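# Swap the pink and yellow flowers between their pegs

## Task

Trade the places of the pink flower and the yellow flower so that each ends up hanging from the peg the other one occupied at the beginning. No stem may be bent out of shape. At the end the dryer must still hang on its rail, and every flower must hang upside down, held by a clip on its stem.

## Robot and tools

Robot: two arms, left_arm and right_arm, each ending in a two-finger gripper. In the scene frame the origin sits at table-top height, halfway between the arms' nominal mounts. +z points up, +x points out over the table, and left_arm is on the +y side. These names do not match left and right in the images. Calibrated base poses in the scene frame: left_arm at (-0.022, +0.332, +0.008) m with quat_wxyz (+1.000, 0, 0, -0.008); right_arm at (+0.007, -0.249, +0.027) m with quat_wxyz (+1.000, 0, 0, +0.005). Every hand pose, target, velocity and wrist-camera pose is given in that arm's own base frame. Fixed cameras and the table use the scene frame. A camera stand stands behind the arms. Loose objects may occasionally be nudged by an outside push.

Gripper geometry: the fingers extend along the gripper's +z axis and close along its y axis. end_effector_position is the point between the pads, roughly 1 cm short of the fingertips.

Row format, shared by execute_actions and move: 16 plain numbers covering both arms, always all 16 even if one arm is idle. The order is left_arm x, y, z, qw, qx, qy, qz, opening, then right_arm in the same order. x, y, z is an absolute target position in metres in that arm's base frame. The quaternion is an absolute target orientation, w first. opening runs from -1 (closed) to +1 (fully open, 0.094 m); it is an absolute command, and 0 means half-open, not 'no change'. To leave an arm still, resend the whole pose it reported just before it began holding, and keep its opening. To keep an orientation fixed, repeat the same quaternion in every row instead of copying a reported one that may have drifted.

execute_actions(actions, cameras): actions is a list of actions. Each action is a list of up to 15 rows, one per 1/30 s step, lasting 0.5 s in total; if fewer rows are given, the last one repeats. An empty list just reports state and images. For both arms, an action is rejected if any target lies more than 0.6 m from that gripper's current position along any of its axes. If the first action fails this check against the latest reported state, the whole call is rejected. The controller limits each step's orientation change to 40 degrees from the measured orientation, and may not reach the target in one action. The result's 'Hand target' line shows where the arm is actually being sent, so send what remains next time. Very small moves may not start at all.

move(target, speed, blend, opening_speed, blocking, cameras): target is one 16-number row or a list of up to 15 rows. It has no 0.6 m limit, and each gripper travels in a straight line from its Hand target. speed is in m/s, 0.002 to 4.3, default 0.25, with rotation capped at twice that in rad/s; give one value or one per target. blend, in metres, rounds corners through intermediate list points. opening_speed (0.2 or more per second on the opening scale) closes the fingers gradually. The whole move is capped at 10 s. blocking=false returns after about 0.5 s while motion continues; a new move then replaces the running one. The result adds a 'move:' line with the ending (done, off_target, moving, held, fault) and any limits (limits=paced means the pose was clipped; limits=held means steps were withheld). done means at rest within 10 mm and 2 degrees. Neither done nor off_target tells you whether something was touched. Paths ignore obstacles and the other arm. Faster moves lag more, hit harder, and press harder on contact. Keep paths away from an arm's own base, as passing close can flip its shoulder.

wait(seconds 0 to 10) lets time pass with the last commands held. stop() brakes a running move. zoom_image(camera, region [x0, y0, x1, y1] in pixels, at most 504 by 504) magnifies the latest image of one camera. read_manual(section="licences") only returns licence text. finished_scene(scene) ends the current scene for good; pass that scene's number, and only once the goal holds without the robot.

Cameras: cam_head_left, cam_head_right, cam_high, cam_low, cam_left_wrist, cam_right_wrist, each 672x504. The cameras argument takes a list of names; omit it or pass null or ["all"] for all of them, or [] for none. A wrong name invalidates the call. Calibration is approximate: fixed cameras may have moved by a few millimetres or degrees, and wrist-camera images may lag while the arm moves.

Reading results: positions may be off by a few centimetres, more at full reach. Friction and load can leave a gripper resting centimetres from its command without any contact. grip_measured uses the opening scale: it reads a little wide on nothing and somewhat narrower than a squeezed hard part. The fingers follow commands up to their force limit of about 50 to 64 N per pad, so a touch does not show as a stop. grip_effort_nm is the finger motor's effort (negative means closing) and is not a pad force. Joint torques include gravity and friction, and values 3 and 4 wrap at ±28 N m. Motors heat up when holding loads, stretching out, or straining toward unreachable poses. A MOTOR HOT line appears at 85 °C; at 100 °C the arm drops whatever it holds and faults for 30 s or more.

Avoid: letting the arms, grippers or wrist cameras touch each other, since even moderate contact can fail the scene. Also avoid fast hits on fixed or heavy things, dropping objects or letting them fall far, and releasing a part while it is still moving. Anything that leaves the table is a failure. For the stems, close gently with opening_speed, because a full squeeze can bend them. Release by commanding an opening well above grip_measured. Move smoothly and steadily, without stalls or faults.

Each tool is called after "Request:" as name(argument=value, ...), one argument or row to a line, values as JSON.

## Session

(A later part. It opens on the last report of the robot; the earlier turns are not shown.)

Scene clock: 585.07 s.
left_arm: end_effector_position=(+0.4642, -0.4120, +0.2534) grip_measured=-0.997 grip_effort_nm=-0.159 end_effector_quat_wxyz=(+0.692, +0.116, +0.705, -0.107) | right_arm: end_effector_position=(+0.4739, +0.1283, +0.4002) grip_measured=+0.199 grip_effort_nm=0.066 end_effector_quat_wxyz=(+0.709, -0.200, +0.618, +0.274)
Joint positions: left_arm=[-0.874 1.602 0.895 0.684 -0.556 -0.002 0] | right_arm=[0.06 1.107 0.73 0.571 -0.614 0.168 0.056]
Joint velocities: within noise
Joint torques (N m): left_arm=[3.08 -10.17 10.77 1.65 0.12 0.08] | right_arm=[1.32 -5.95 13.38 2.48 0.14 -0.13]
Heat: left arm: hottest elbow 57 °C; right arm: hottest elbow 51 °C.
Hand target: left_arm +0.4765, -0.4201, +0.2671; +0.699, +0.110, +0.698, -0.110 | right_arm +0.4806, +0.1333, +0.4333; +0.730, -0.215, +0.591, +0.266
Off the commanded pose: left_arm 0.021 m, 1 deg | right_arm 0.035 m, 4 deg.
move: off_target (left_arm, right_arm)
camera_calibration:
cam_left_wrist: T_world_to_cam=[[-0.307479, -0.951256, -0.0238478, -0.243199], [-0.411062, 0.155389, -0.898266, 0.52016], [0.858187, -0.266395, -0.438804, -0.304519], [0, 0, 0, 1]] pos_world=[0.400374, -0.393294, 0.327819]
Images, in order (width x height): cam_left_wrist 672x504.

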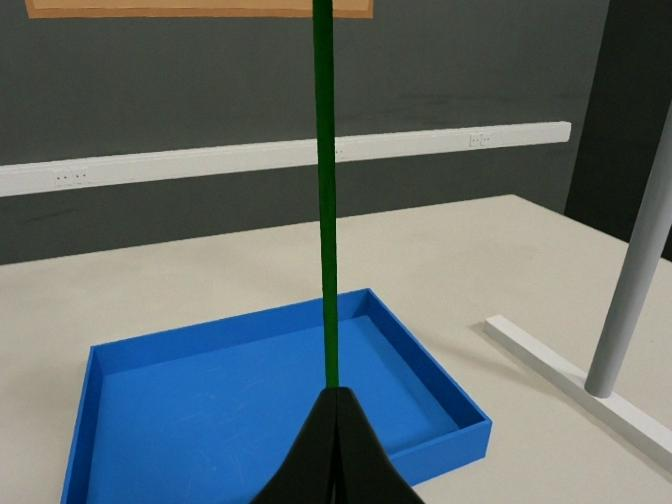

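Request:
move(
  target=[
    [0.476,-0.420,0.267,0.698,0.110,0.698,-0.110,-0.2,0.483,0.134,0.434,0.730,-0.215,0.591,0.266,0.2],
    [0.504,-0.427,0.269,0.698,0.110,0.698,-0.110,-0.2,0.483,0.134,0.434,0.730,-0.215,0.591,0.266,0.2],
  ],
  speed=0.1,
  cameras=["cam_left_wrist","cam_right_wrist"],
)

Request:
zoom_image(
  camera="cam_left_wrist",
  region=[290, 180, 370, 260],
)

Scene clock: 589.70 s.
left_arm: end_effector_position=(+0.4902, -0.4180, +0.2551) grip_measured=-0.202 grip_effort_nm=0.046 end_effector_quat_wxyz=(+0.691, +0.116, +0.705, -0.107) | right_arm: end_effector_position=(+0.4739, +0.1283, +0.4002) grip_measured=+0.199 grip_effort_nm=0.071 end_effector_quat_wxyz=(+0.709, -0.200, +0.618, +0.274)
Joint positions: left_arm=[-0.841 1.647 0.96 0.663 -0.524 -0.002 0.038] | right_arm=[0.06 1.107 0.73 0.571 -0.614 0.168 0.056]
Joint velocities: within noise
Joint torques (N m): left_arm=[3.08 -10.93 10.86 1.61 0.13 0.09] | right_arm=[1.44 -6.01 13.35 2.47 0.14 -0.12]
Heat: left arm: hottest elbow 56 °C; right arm: hottest elbow 52 °C.
Hand target: left_arm +0.5030, -0.4259, +0.2691; +0.699, +0.110, +0.698, -0.110 | right_arm +0.4806, +0.1333, +0.4333; +0.730, -0.215, +0.591, +0.266
Off the commanded pose: left_arm 0.022 m, 1 deg | right_arm 0.035 m, 4 deg.
move: off_target (left_arm, right_arm)
camera_calibration:
cam_left_wrist: T_world_to_cam=[[-0.306794, -0.951483, -0.0236191, -0.24139], [-0.412117, 0.155169, -0.897821, 0.533761], [0.857926, -0.265712, -0.439727, -0.32702], [0, 0, 0, 1]] pos_world=[0.426474, -0.399395, 0.329721]
cam_right_wrist: T_world_to_cam=[[0.640131, -0.766935, -0.0452012, -0.187908], [-0.23304, -0.137773, -0.962658, 0.553724], [0.732068, 0.626761, -0.26692, -0.231758], [0, 0, 0, 1]] pos_world=[0.418989, 0.0774326, 0.462692]
Images, in order (width x height): cam_left_wrist 672x504, cam_right_wrist 672x504.

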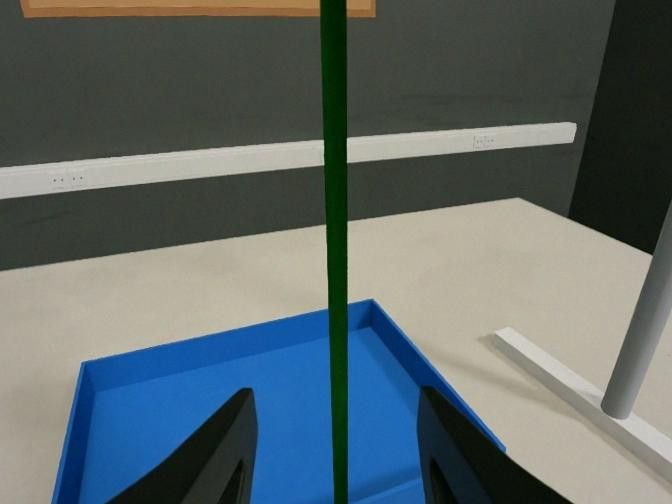

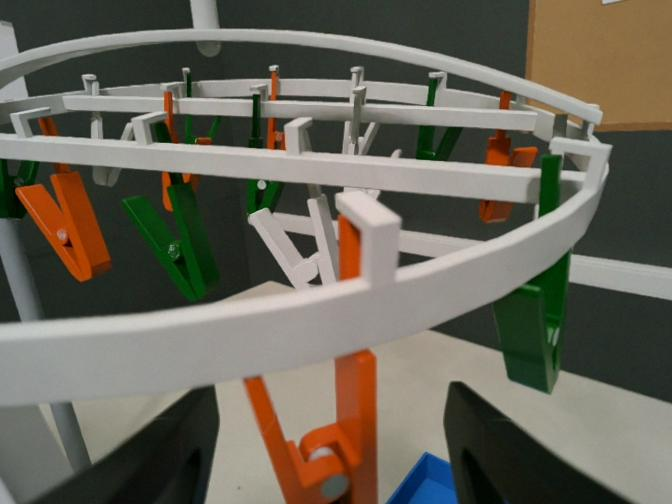

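Scaled by 6.300 from the camera's 672x504 image, which has a finer 960x720 frame.

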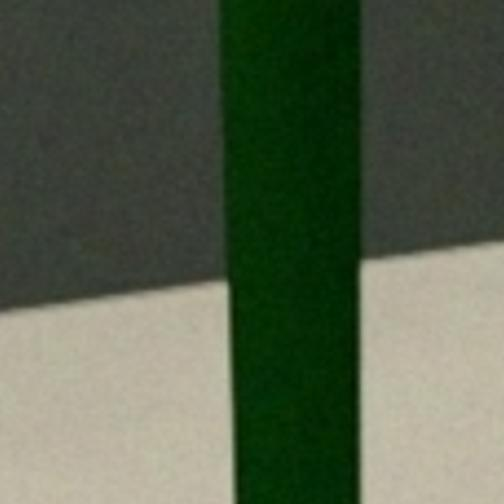

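Request:
move(
  target=[
    [0.504,-0.427,0.269,0.698,0.110,0.698,-0.110,-1.0,0.483,0.134,0.434,0.730,-0.215,0.591,0.266,0.2],
  ],
  speed=0.1,
  opening_speed=0.8,
  cameras=["cam_left_wrist"],
)

Scene clock: 593.17 s.
left_arm: end_effector_position=(+0.4905, -0.4182, +0.2555) grip_measured=-0.997 grip_effort_nm=-0.154 end_effector_quat_wxyz=(+0.692, +0.116, +0.705, -0.107) | right_arm: end_effector_position=(+0.4739, +0.1283, +0.4002) grip_measured=+0.199 grip_effort_nm=0.081 end_effector_quat_wxyz=(+0.709, -0.200, +0.618, +0.274)
Joint positions: left_arm=[-0.841 1.647 0.961 0.663 -0.524 -0.002 0] | right_arm=[0.06 1.107 0.73 0.571 -0.614 0.168 0.056]
Joint velocities: within noise
Joint torques (N m): left_arm=[3.14 -10.87 10.92 1.66 0.12 0.08] | right_arm=[1.26 -5.95 13.41 2.41 0.13 -0.13]
Heat: left arm: hottest elbow 57 °C; right arm: hottest elbow 52 °C.
Hand target: left_arm +0.5031, -0.4260, +0.2690; +0.699, +0.110, +0.698, -0.110 | right_arm +0.4806, +0.1333, +0.4333; +0.730, -0.215, +0.591, +0.266
Off the commanded pose: left_arm 0.021 m, 1 deg | right_arm 0.035 m, 4 deg.
move: off_target (left_arm, right_arm)
camera_calibration:
cam_left_wrist: T_world_to_cam=[[-0.30683, -0.951481, -0.0232036, -0.241633], [-0.411656, 0.154651, -0.898122, 0.533839], [0.858135, -0.266019, -0.439135, -0.32752], [0, 0, 0, 1]] pos_world=[0.426674, -0.399595, 0.33002]
Images, in order (width x height): cam_left_wrist 672x504.

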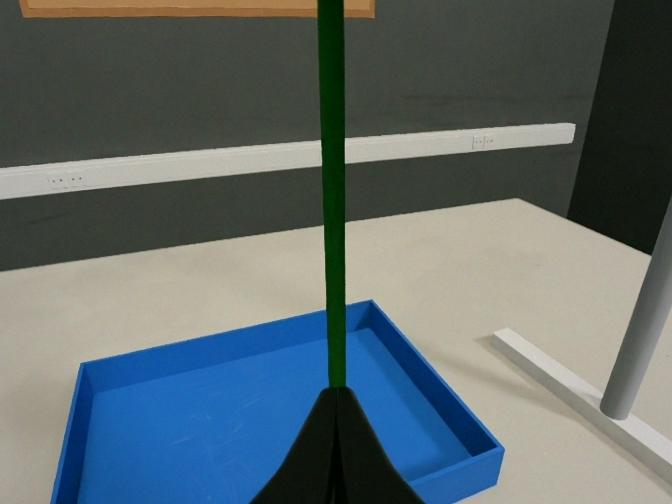

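Request:
move(
  target=[
    [0.503,-0.427,0.269,0.698,0.110,0.698,-0.110,-0.3,0.483,0.134,0.434,0.730,-0.215,0.591,0.266,0.2],
    [0.521,-0.432,0.270,0.698,0.110,0.698,-0.110,-0.3,0.483,0.134,0.434,0.730,-0.215,0.591,0.266,0.2],
    [0.521,-0.432,0.270,0.698,0.110,0.698,-0.110,-1,0.483,0.134,0.434,0.730,-0.215,0.591,0.266,0.2],
  ],
  speed=0.1,
  opening_speed=1.0,
  cameras=["cam_left_wrist"],
)

Scene clock: 598.90 s.
left_arm: end_effector_position=(+0.5059, -0.4250, +0.2567) grip_measured=-0.957 grip_effort_nm=-0.969 end_effector_quat_wxyz=(+0.691, +0.117, +0.705, -0.108) | right_arm: end_effector_position=(+0.4739, +0.1283, +0.4002) grip_measured=+0.199 grip_effort_nm=0.076 end_effector_quat_wxyz=(+0.709, -0.200, +0.618, +0.274)
Joint positions: left_arm=[-0.826 1.678 1.007 0.648 -0.506 -0.002 0.002] | right_arm=[0.06 1.107 0.73 0.571 -0.614 0.168 0.056]
Joint velocities: within noise
Joint torques (N m): left_arm=[3.31 -11.4 11.06 1.66 0.12 0.09] | right_arm=[1.14 -6.07 13.37 2.43 0.14 -0.12]
Heat: left arm: hottest elbow 57 °C; right arm: hottest elbow 53 °C.
Hand target: left_arm +0.5200, -0.4311, +0.2702; +0.699, +0.110, +0.698, -0.110 | right_arm +0.4806, +0.1333, +0.4333; +0.730, -0.215, +0.591, +0.266
Off the commanded pose: left_arm 0.021 m, 1 deg | right_arm 0.035 m, 4 deg.
move: off_target (left_arm, right_arm); target 3's new opening was sent with left_arm's hand 0.022 m and 1 deg from that target
camera_calibration:
cam_left_wrist: T_world_to_cam=[[-0.309694, -0.950561, -0.0228912, -0.241556], [-0.411443, 0.155675, -0.898042, 0.542654], [0.857208, -0.2687, -0.439313, -0.342753], [0, 0, 0, 1]] pos_world=[0.442273, -0.406189, 0.331221]
Images, in order (width x height): cam_left_wrist 672x504.

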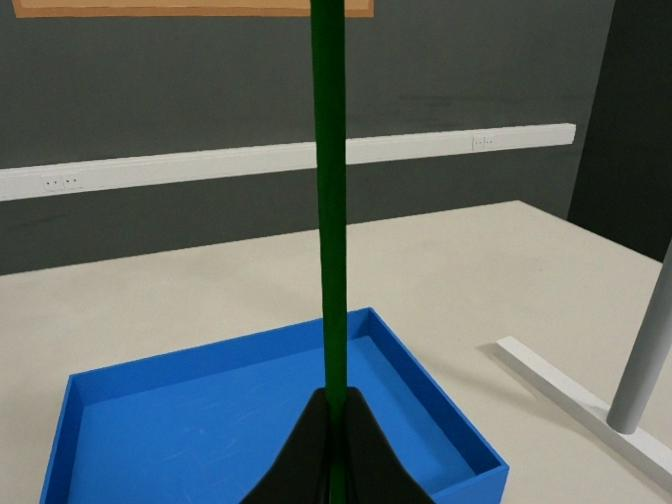

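Request:
move(
  target=[
    [0.521,-0.432,0.270,0.698,0.110,0.698,-0.110,-1,0.483,0.134,0.434,0.730,-0.215,0.591,0.266,-0.85],
  ],
  speed=0.1,
  opening_speed=0.7,
  cameras=["cam_right_wrist","cam_left_wrist"],
)

Scene clock: 602.07 s.
left_arm: end_effector_position=(+0.5062, -0.4253, +0.2563) grip_measured=-0.962 grip_effort_nm=-1.062 end_effector_quat_wxyz=(+0.691, +0.117, +0.705, -0.108) | right_arm: end_effector_position=(+0.4744, +0.1284, +0.4026) grip_measured=-0.533 grip_effort_nm=-1.023 end_effector_quat_wxyz=(+0.711, -0.201, +0.616, +0.273)
Joint positions: left_arm=[-0.826 1.68 1.008 0.648 -0.506 -0.002 0.002] | right_arm=[0.06 1.107 0.734 0.571 -0.613 0.166 0.022]
Joint velocities: within noise
Joint torques (N m): left_arm=[3.25 -11.52 10.99 1.66 0.13 0.09] | right_arm=[1.32 -6.07 13.14 2.44 0.11 -0.12]
Heat: left arm: hottest elbow 57 °C; right arm: hottest elbow 54 °C.
Hand target: left_arm +0.5200, -0.4311, +0.2700; +0.699, +0.110, +0.698, -0.110 | right_arm +0.4808, +0.1335, +0.4334; +0.730, -0.215, +0.591, +0.266
Off the commanded pose: left_arm 0.021 m, 1 deg | right_arm 0.033 m, 4 deg.
move: off_target (left_arm, right_arm)
camera_calibration:
cam_left_wrist: T_world_to_cam=[[-0.309698, -0.950556, -0.0230356, -0.241639], [-0.411681, 0.155888, -0.897896, 0.542642], [0.857092, -0.268593, -0.439604, -0.342919], [0, 0, 0, 1]] pos_world=[0.442473, -0.406389, 0.330921]
cam_right_wrist: T_world_to_cam=[[0.63961, -0.767587, -0.0413409, -0.189321], [-0.228182, -0.138232, -0.963756, 0.554394], [0.734052, 0.625861, -0.263564, -0.233626], [0, 0, 0, 1]] pos_world=[0.419088, 0.0775314, 0.464899]
Images, in order (width x height): cam_left_wrist 672x504, cam_right_wrist 672x504.

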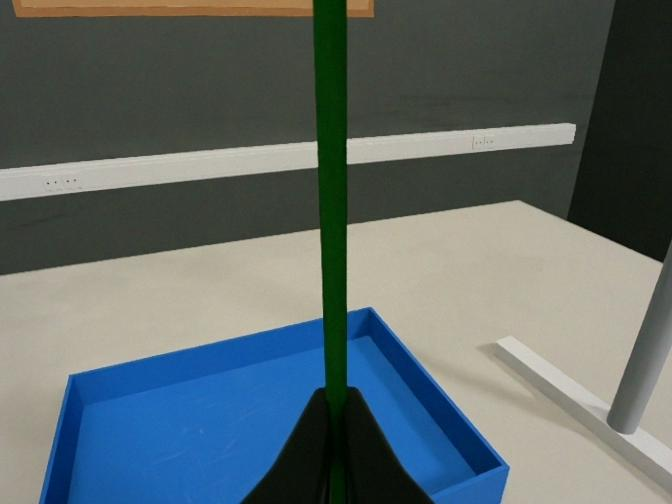

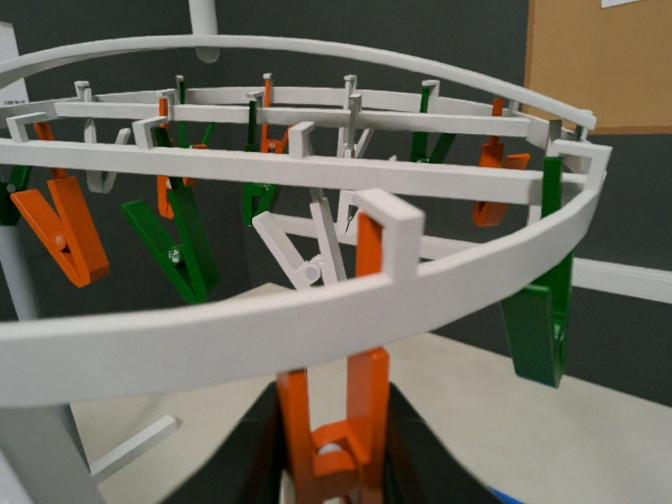

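Request:
move(
  target=[
    [0.519,-0.432,0.212,0.698,0.110,0.698,-0.110,-1,0.483,0.134,0.434,0.730,-0.215,0.591,0.266,-0.85],
  ],
  speed=0.06,
  cameras=["cam_right_wrist","cam_left_wrist","cam_head_right"],
)

Scene clock: 606.10 s.
left_arm: end_effector_position=(+0.5141, -0.4340, +0.2149) grip_measured=-0.962 grip_effort_nm=-1.067 end_effector_quat_wxyz=(+0.695, +0.114, +0.701, -0.111) | right_arm: end_effector_position=(+0.4744, +0.1284, +0.4027) grip_measured=-0.534 grip_effort_nm=-1.023 end_effector_quat_wxyz=(+0.711, -0.201, +0.616, +0.273)
Joint positions: left_arm=[-0.826 1.787 1.008 0.768 -0.506 -0.002 0.002] | right_arm=[0.06 1.107 0.734 0.571 -0.613 0.166 0.022]
Joint velocities: within noise
Joint torques (N m): left_arm=[3.02 -12.4 7.13 2.95 0.03 0.08] | right_arm=[1.44 -5.89 13.09 2.43 0.1 -0.12]
Heat: left arm: hottest elbow 56 °C; right arm: hottest elbow 55 °C.
Hand target: left_arm +0.5188, -0.4320, +0.2119; +0.698, +0.110, +0.699, -0.110 | right_arm +0.4808, +0.1335, +0.4335; +0.730, -0.215, +0.591, +0.266
Off the commanded pose: left_arm 0.006 m, 1 deg | right_arm 0.033 m, 4 deg.
move: off_target (right_arm)
camera_calibration:
cam_left_wrist: T_world_to_cam=[[-0.309895, -0.950625, -0.0166603, -0.249704], [-0.403743, 0.14744, -0.902914, 0.503406], [0.860789, -0.273082, -0.429499, -0.376408], [0, 0, 0, 1]] pos_world=[0.449873, -0.414388, 0.288705]
cam_right_wrist: T_world_to_cam=[[0.639632, -0.767583, -0.0410769, -0.189453], [-0.227789, -0.138238, -0.963848, 0.554274], [0.734155, 0.625864, -0.263268, -0.233806], [0, 0, 0, 1]] pos_world=[0.419088, 0.0775314, 0.464899]
Images, in order (width x height): cam_head_right 672x504, cam_left_wrist 672x504, cam_right_wrist 672x504.

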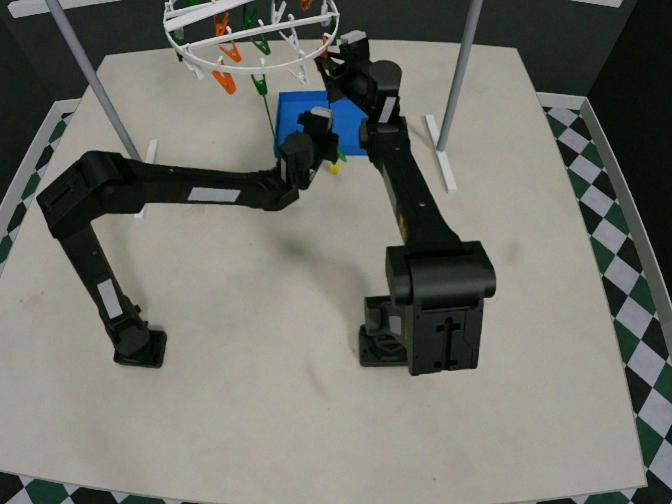

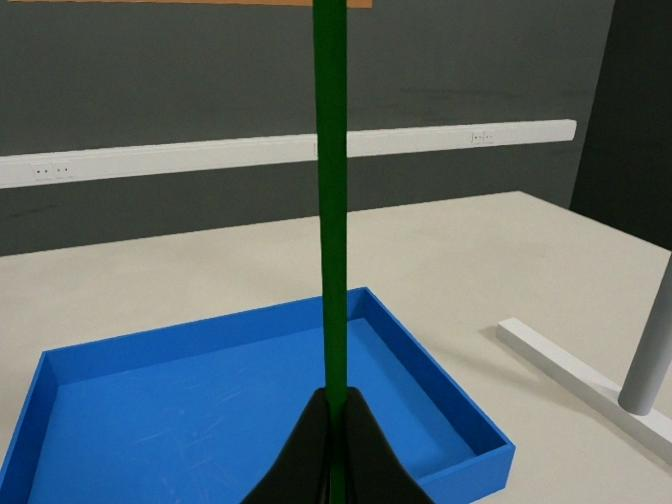

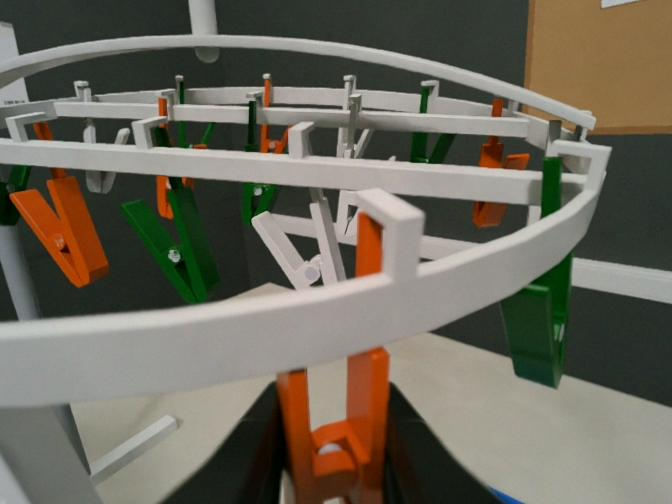

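Request:
move(
  target=[
    [0.44,-0.412,0.212,0.698,0.110,0.698,-0.110,-1,0.483,0.134,0.434,0.730,-0.215,0.591,0.266,-0.85],
    [0.37,-0.375,0.215,0.698,0.110,0.698,-0.110,-1,0.483,0.134,0.434,0.730,-0.215,0.591,0.266,-0.85],
    [0.37,-0.375,0.215,0.698,0.110,0.698,-0.110,-1,0.483,0.134,0.434,0.730,-0.215,0.591,0.266,0.3],
    [0.37,-0.375,0.215,0.698,0.110,0.698,-0.110,-1,0.405,0.065,0.434,0.730,-0.215,0.591,0.266,0.2],
  ],
  speed=0.12,
  cameras=["cam_right_wrist","cam_head_left","cam_head_right"],
)

Scene clock: 614.93 s.
left_arm: end_effector_position=(+0.3739, -0.3736, +0.2019) grip_measured=-0.962 grip_effort_nm=-1.067 end_effector_quat_wxyz=(+0.690, +0.117, +0.708, -0.099) | right_arm: end_effector_position=(+0.4058, +0.0686, +0.4415) grip_measured=+0.202 grip_effort_nm=-0.076 end_effector_quat_wxyz=(+0.736, -0.225, +0.583, +0.261)
Joint positions: left_arm=[-0.995 1.53 0.62 0.872 -0.688 -0.002 0.002] | right_arm=[-0.148 0.897 0.66 0.567 -0.829 0.22 0.056]
Joint velocities: within noise
Joint torques (N m): left_arm=[1.96 -10.4 5.96 2.82 -0.07 0.07] | right_arm=[-0.26 -3.66 8.03 1.39 0.08 0.19]
Heat: left arm: hottest elbow 54 °C; right arm: hottest elbow 55 °C.
Hand target: left_arm +0.3701, -0.3749, +0.2147; +0.698, +0.110, +0.699, -0.110 | right_arm +0.4051, +0.0651, +0.4340; +0.730, -0.215, +0.591, +0.266
Off the commanded pose: left_arm 0.014 m, 2 deg | right_arm 0.008 m, 2 deg.
move: off_target (left_arm); target 3's new opening was sent with right_arm's hand 0.033 m and 4 deg from that target
camera_calibration:
cam_right_wrist: T_world_to_cam=[[0.64841, -0.760374, 0.0373679, -0.228508], [-0.132874, -0.161367, -0.977909, 0.537059], [0.749606, 0.62912, -0.205666, -0.167754], [0, 0, 0, 1]] pos_world=[0.345277, 0.0184495, 0.499233]
Images, in order (width x height): cam_head_left 672x504, cam_head_right 672x504, cam_right_wrist 672x504.

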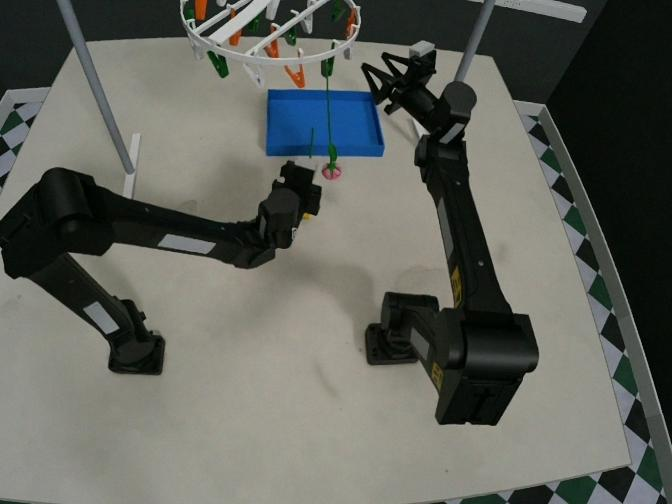

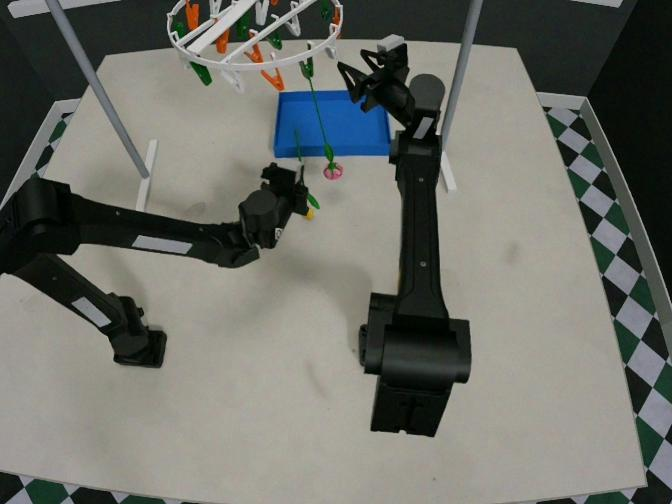

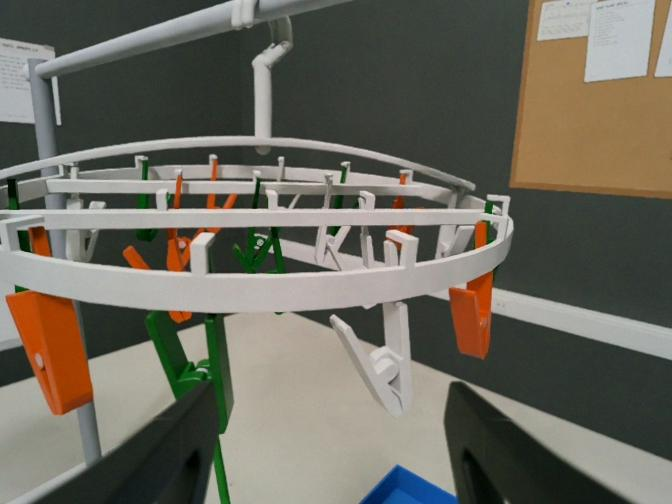

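Request:
move(
  target=[
    [0.37,-0.375,0.215,0.698,0.110,0.698,-0.110,-1,0.30,0.05,0.33,0.618,-0.343,0.618,0.343,0.1],
    [0.37,-0.375,0.215,0.698,0.110,0.698,-0.110,-1,0.300,0.105,0.25,0.618,-0.343,0.618,0.343,0.1],
  ],
  speed=0.2,
  cameras=["cam_right_wrist","cam_left_wrist","cam_head_right"],
)

Scene clock: 623.00 s.
left_arm: end_effector_position=(+0.3739, -0.3736, +0.2019) grip_measured=-0.962 grip_effort_nm=-1.067 end_effector_quat_wxyz=(+0.690, +0.117, +0.708, -0.099) | right_arm: end_effector_position=(+0.3022, +0.1018, +0.2563) grip_measured=+0.101 grip_effort_nm=-0.081 end_effector_quat_wxyz=(+0.619, -0.338, +0.620, +0.343)
Joint positions: left_arm=[-0.995 1.53 0.62 0.872 -0.688 -0.002 0.002] | right_arm=[-0.211 0.819 0.275 0.55 -1.216 0.012 0.052]
Joint velocities: within noise
Joint torques (N m): left_arm=[1.96 -10.46 5.96 2.82 -0.07 0.07] | right_arm=[1.26 0.67 7.08 2.15 0.06 -0.11]
Heat: left arm: hottest elbow 53 °C; right arm: hottest elbow 53 °C.
Hand target: left_arm +0.3701, -0.3749, +0.2147; +0.698, +0.110, +0.699, -0.110 | right_arm +0.2999, +0.1049, +0.2501; +0.618, -0.343, +0.619, +0.343
Off the commanded pose: left_arm 0.014 m, 2 deg | right_arm 0.007 m, 1 deg.
move: off_target (left_arm)
camera_calibration:
cam_left_wrist: T_world_to_cam=[[-0.297574, -0.954033, -0.0356413, -0.238086], [-0.417498, 0.163614, -0.893827, 0.435559], [0.858572, -0.251099, -0.446994, -0.232223], [0, 0, 0, 1]] pos_world=[0.310377, -0.356716, 0.277026]
cam_right_wrist: T_world_to_cam=[[0.847326, -0.531072, 0.00119749, -0.203411], [-0.21888, -0.351275, -0.910328, 0.375507], [0.483871, 0.771082, -0.413885, -0.0298155], [0, 0, 0, 1]] pos_world=[0.268973, 0.0468703, 0.329738]
Images, in order (width x height): cam_head_right 672x504, cam_left_wrist 672x504, cam_right_wrist 672x504.

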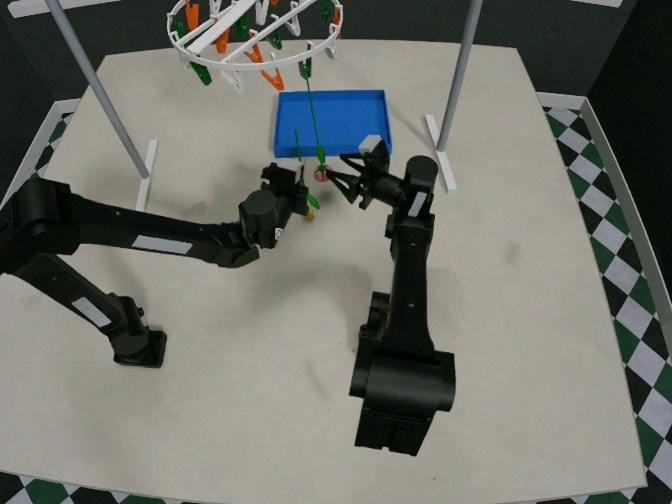

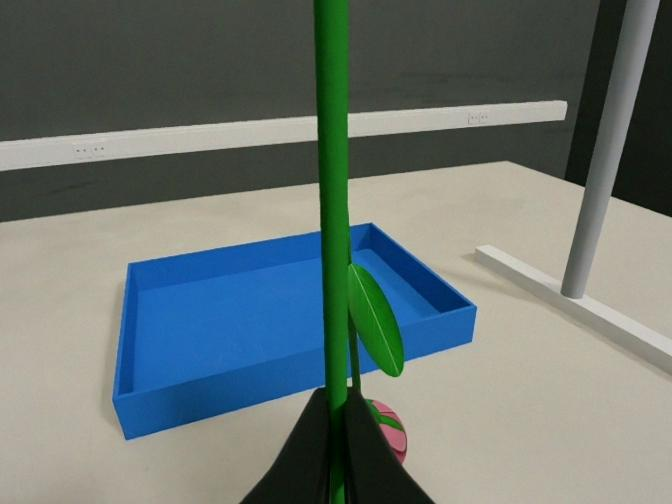

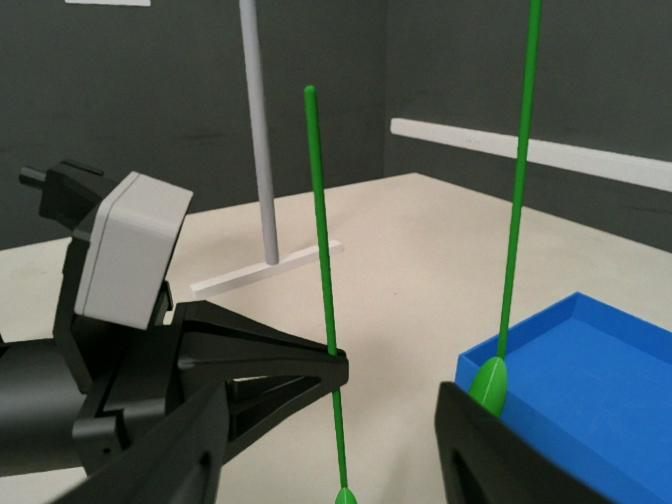

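Request:
zoom_image(
  camera="cam_right_wrist",
  region=[270, 70, 370, 170],
)

Request:
zoom_image(
  camera="cam_right_wrist",
  region=[280, 280, 400, 400],
)

Scaled by 5.040 from the camera's 672x504 image, which has a finer 960x720 frame.

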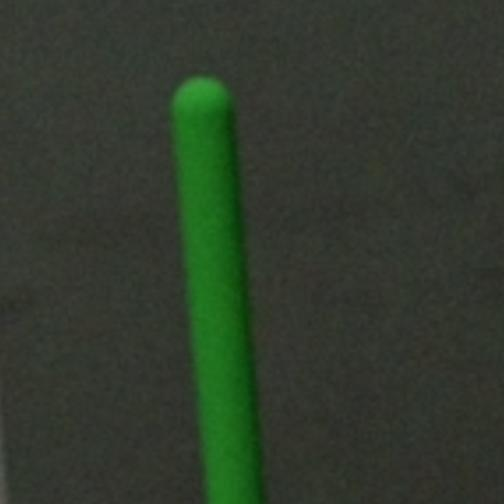

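Scaled by 4.200 from the camera's 672x504 image, which has a finer 960x720 frame.

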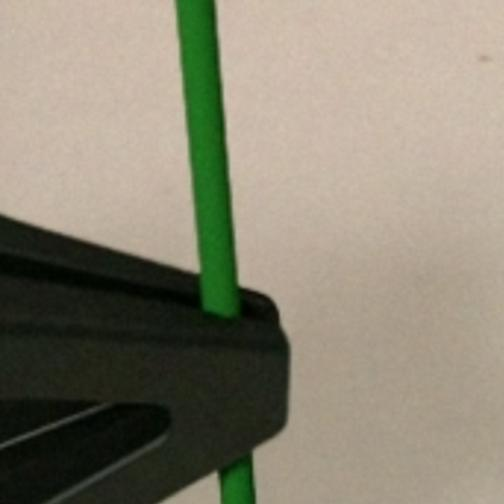

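Request:
execute_actions(
  actions=[],
)

Scene clock: 641.30 s.
left_arm: end_effector_position=(+0.3739, -0.3736, +0.2019) grip_measured=-0.962 grip_effort_nm=-1.062 end_effector_quat_wxyz=(+0.690, +0.117, +0.708, -0.099) | right_arm: end_effector_position=(+0.3022, +0.1018, +0.2564) grip_measured=+0.101 grip_effort_nm=-0.081 end_effector_quat_wxyz=(+0.619, -0.338, +0.620, +0.343)
Joint positions: left_arm=[-0.995 1.53 0.62 0.872 -0.688 -0.002 0.002] | right_arm=[-0.211 0.819 0.275 0.55 -1.216 0.012 0.052]
Joint velocities: within noise
Joint torques (N m): left_arm=[1.9 -10.34 5.96 2.81 -0.07 0.08] | right_arm=[1.38 0.62 7.09 2.15 0.06 -0.11]
Heat: left arm: hottest elbow 50 °C; right arm: hottest elbow 50 °C.
Hand target: left_arm +0.3701, -0.3749, +0.2147; +0.698, +0.110, +0.699, -0.110 | right_arm +0.2999, +0.1049, +0.2501; +0.618, -0.343, +0.619, +0.343
Tool commands: left_gripper/opening=-1.0 right_gripper/opening=+0.1
Off the commanded pose: left_arm 0.014 m, 2 deg | right_arm 0.007 m, 1 deg.
camera_calibration:
cam_left_wrist: T_world_to_cam=[[-0.297574, -0.954033, -0.0356413, -0.238086], [-0.417498, 0.163614, -0.893827, 0.435559], [0.858572, -0.251099, -0.446994, -0.232223], [0, 0, 0, 1]] pos_world=[0.310377, -0.356716, 0.277026]
cam_right_wrist: T_world_to_cam=[[0.847304, -0.531105, 0.00192625, -0.203559], [-0.218161, -0.351347, -0.910473, 0.375435], [0.484233, 0.771027, -0.413564, -0.029926], [0, 0, 0, 1]] pos_world=[0.268873, 0.0468703, 0.329839]

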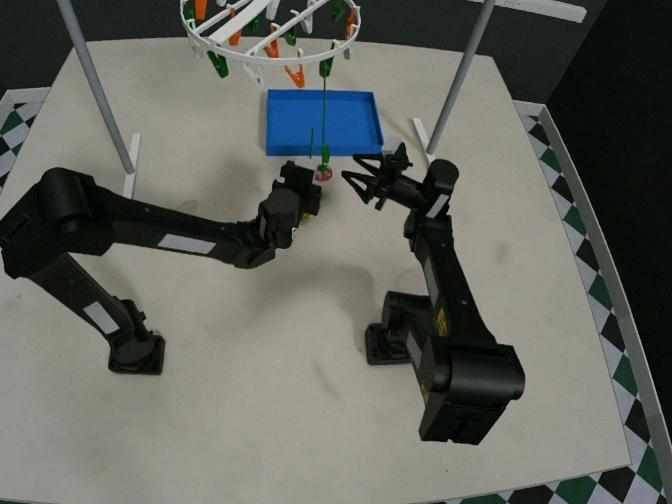

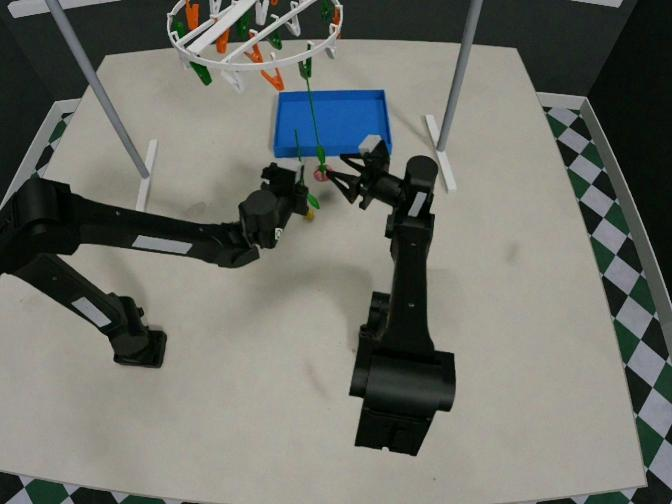

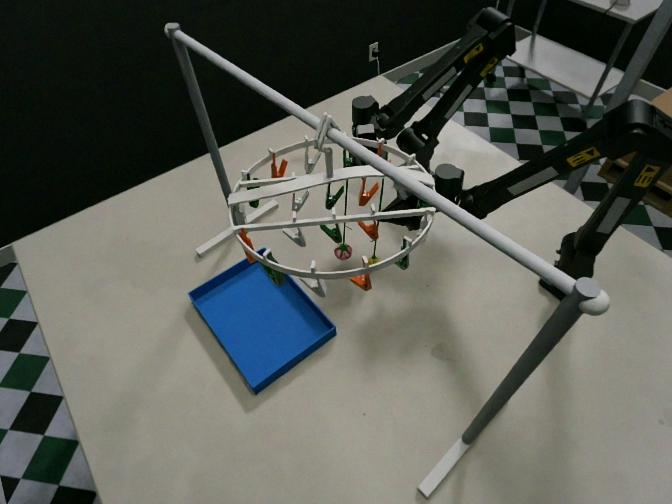

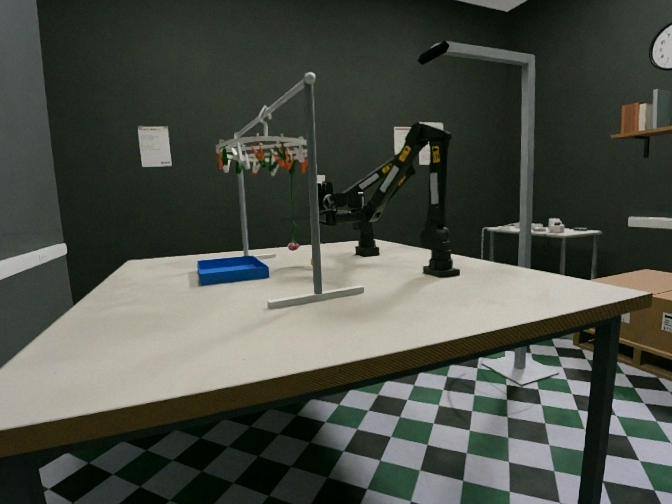

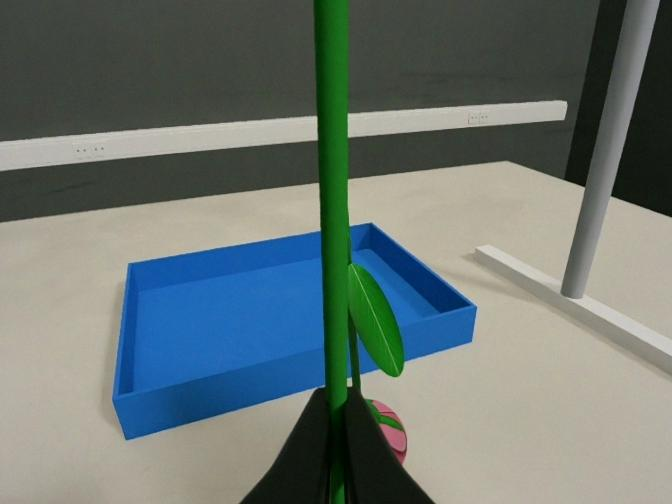

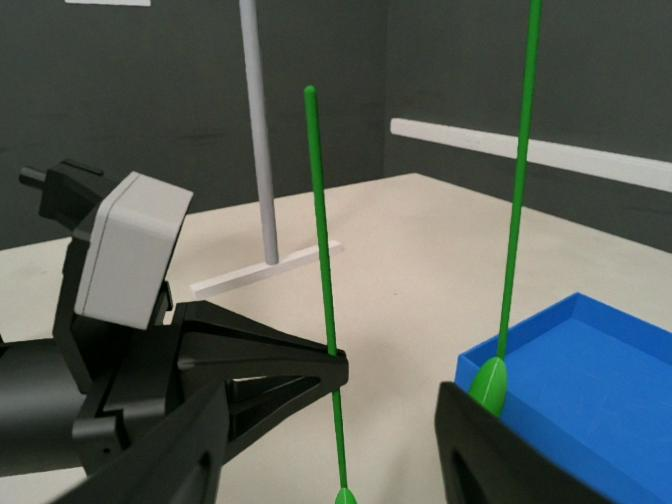

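Request:
move(
  target=[
    [0.37,-0.375,0.215,0.698,0.110,0.698,-0.110,-1,0.3185,0.141,0.245,0.618,-0.343,0.618,0.343,-0.2],
    [0.37,-0.375,0.215,0.698,0.110,0.698,-0.110,-1,0.340,0.181,0.242,0.618,-0.343,0.618,0.343,-0.2],
  ],
  speed=0.06,
  cameras=["cam_right_wrist","cam_left_wrist"],
)

Scene clock: 650.57 s.
left_arm: end_effector_position=(+0.3727, -0.3708, +0.1987) grip_measured=-0.962 grip_effort_nm=-1.067 end_effector_quat_wxyz=(+0.688, +0.118, +0.710, -0.096) | right_arm: end_effector_position=(+0.3294, +0.1738, +0.2246) grip_measured=-0.199 grip_effort_nm=-0.071 end_effector_quat_wxyz=(+0.606, -0.330, +0.635, +0.346)
Joint positions: left_arm=[-0.995 1.529 0.611 0.873 -0.691 -0.002 0.002] | right_arm=[0.119 1.013 0.279 0.695 -0.879 0.011 0.038]
Joint velocities: within noise
Joint torques (N m): left_arm=[1.9 -10.34 6.48 2.8 0.06 0.08] | right_arm=[1.73 -1.2 10.4 2.29 -0.05 -0.07]
Heat: left arm: hottest elbow 50 °C; right arm: hottest elbow 49 °C.
Hand target: left_arm +0.3700, -0.3748, +0.2149; +0.698, +0.110, +0.699, -0.110 | right_arm +0.3390, +0.1804, +0.2420; +0.618, -0.343, +0.618, +0.343
Off the commanded pose: left_arm 0.017 m, 3 deg | right_arm 0.022 m, 3 deg.
move: off_target (left_arm, right_arm)
camera_calibration:
cam_left_wrist: T_world_to_cam=[[-0.294407, -0.954826, -0.0403896, -0.236383], [-0.421436, 0.167643, -0.891228, 0.434089], [0.857739, -0.245362, -0.451754, -0.228427], [0, 0, 0, 1]] pos_world=[0.309278, -0.354524, 0.274132]
cam_right_wrist: T_world_to_cam=[[0.842618, -0.537581, -0.0316549, -0.178049], [-0.259405, -0.353681, -0.898676, 0.38898], [0.471915, 0.765452, -0.437469, -0.101379], [0, 0, 0, 1]] pos_world=[0.298773, 0.11946, 0.29958]
Images, in order (width x height): cam_left_wrist 672x504, cam_right_wrist 672x504.

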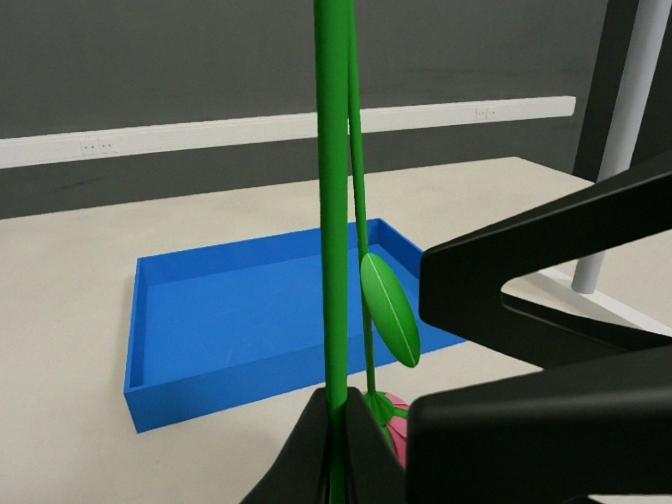

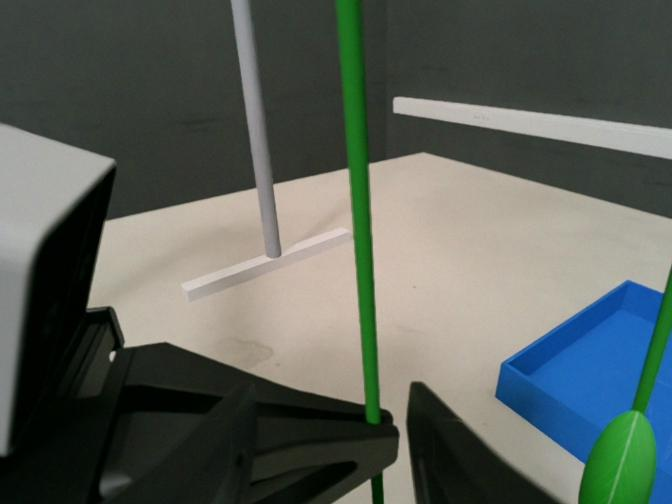

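Request:
move(
  target=[0.37,-0.375,0.215,0.698,0.110,0.698,-0.110,-1,0.336,0.179,0.278,0.618,-0.343,0.618,0.343,-0.2],
  speed=0.06,
  cameras=["cam_right_wrist","cam_left_wrist"],
)

Scene clock: 654.33 s.
left_arm: end_effector_position=(+0.3727, -0.3708, +0.1987) grip_measured=-0.962 grip_effort_nm=-1.062 end_effector_quat_wxyz=(+0.688, +0.118, +0.710, -0.096) | right_arm: end_effector_position=(+0.3256, +0.1745, +0.2512) grip_measured=-0.199 grip_effort_nm=-0.071 end_effector_quat_wxyz=(+0.602, -0.331, +0.637, +0.350)
Joint positions: left_arm=[-0.995 1.529 0.611 0.873 -0.691 -0.002 0.002] | right_arm=[0.12 0.904 0.322 0.535 -0.884 0.011 0.038]
Joint velocities: within noise
Joint torques (N m): left_arm=[1.96 -10.34 6.46 2.8 0.06 0.08] | right_arm=[1.08 -1.96 11.97 1.5 -0.1 -0.07]
Heat: left arm: hottest elbow 50 °C; right arm: hottest elbow 49 °C.
Hand target: left_arm +0.3700, -0.3748, +0.2149; +0.698, +0.110, +0.699, -0.110 | right_arm +0.3345, +0.1783, +0.2779; +0.618, -0.343, +0.618, +0.343
Off the commanded pose: left_arm 0.017 m, 3 deg | right_arm 0.029 m, 3 deg.
move: off_target (left_arm, right_arm)
camera_calibration:
cam_left_wrist: T_world_to_cam=[[-0.294407, -0.954826, -0.0403896, -0.236383], [-0.421436, 0.167643, -0.891228, 0.434089], [0.857739, -0.245362, -0.451754, -0.228427], [0, 0, 0, 1]] pos_world=[0.309278, -0.354524, 0.274132]
cam_right_wrist: T_world_to_cam=[[0.845938, -0.531883, -0.0385949, -0.173997], [-0.264836, -0.356187, -0.896099, 0.413726], [0.462872, 0.768265, -0.442174, -0.0849334], [0, 0, 0, 1]] pos_world=[0.296073, 0.120069, 0.326468]
Images, in order (width x height): cam_left_wrist 672x504, cam_right_wrist 672x504.

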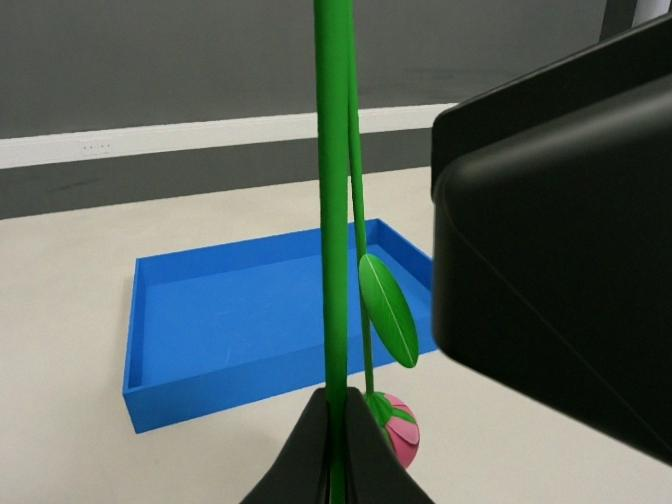

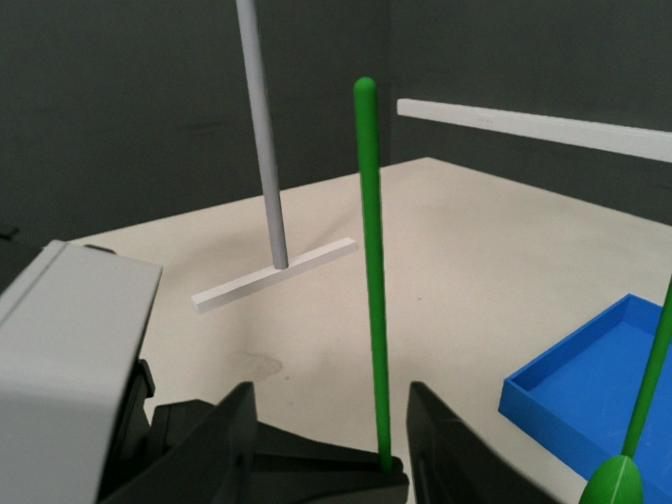

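Request:
move(
  target=[0.37,-0.375,0.215,0.698,0.110,0.698,-0.110,-1,0.352,0.186,0.274,0.627,-0.350,0.605,0.338,-0.2],
  speed=0.06,
  cameras=["cam_right_wrist","cam_left_wrist"],
)

Scene clock: 657.87 s.
left_arm: end_effector_position=(+0.3727, -0.3708, +0.1987) grip_measured=-0.962 grip_effort_nm=-1.062 end_effector_quat_wxyz=(+0.688, +0.118, +0.710, -0.096) | right_arm: end_effector_position=(+0.3388, +0.1801, +0.2488) grip_measured=-0.199 grip_effort_nm=-0.071 end_effector_quat_wxyz=(+0.608, -0.336, +0.629, +0.348)
Joint positions: left_arm=[-0.995 1.529 0.611 0.873 -0.691 -0.002 0.002] | right_arm=[0.134 0.985 0.34 0.619 -0.876 0.009 0.038]
Joint velocities: within noise
Joint torques (N m): left_arm=[1.96 -10.34 6.46 2.81 0.06 0.08] | right_arm=[1.55 -1.67 11.59 2.4 0.04 -0.13]
Heat: left arm: hottest elbow 50 °C; right arm: hottest elbow 48 °C.
Hand target: left_arm +0.3700, -0.3748, +0.2149; +0.698, +0.110, +0.699, -0.110 | right_arm +0.3502, +0.1852, +0.2739; +0.628, -0.351, +0.606, +0.339
Off the commanded pose: left_arm 0.017 m, 3 deg | right_arm 0.029 m, 4 deg.
move: off_target (left_arm, right_arm)
camera_calibration:
cam_left_wrist: T_world_to_cam=[[-0.294407, -0.954826, -0.0403896, -0.236383], [-0.421436, 0.167643, -0.891228, 0.434089], [0.857739, -0.245362, -0.451754, -0.228427], [0, 0, 0, 1]] pos_world=[0.309278, -0.354524, 0.274132]
cam_right_wrist: T_world_to_cam=[[0.84967, -0.526899, -0.0209305, -0.188899], [-0.243194, -0.356334, -0.902154, 0.411293], [0.467886, 0.771624, -0.430905, -0.101409], [0, 0, 0, 1]] pos_world=[0.307974, 0.125277, 0.323398]
Images, in order (width x height): cam_left_wrist 672x504, cam_right_wrist 672x504.

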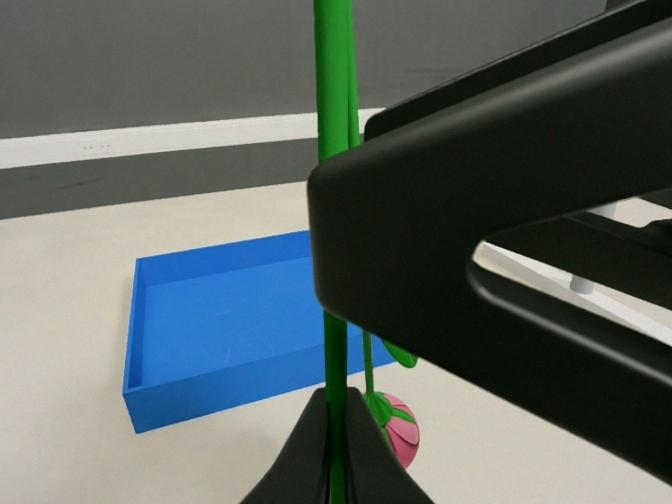

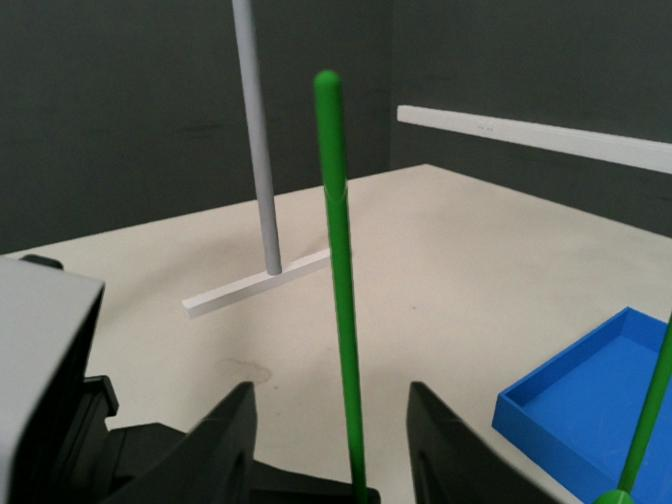

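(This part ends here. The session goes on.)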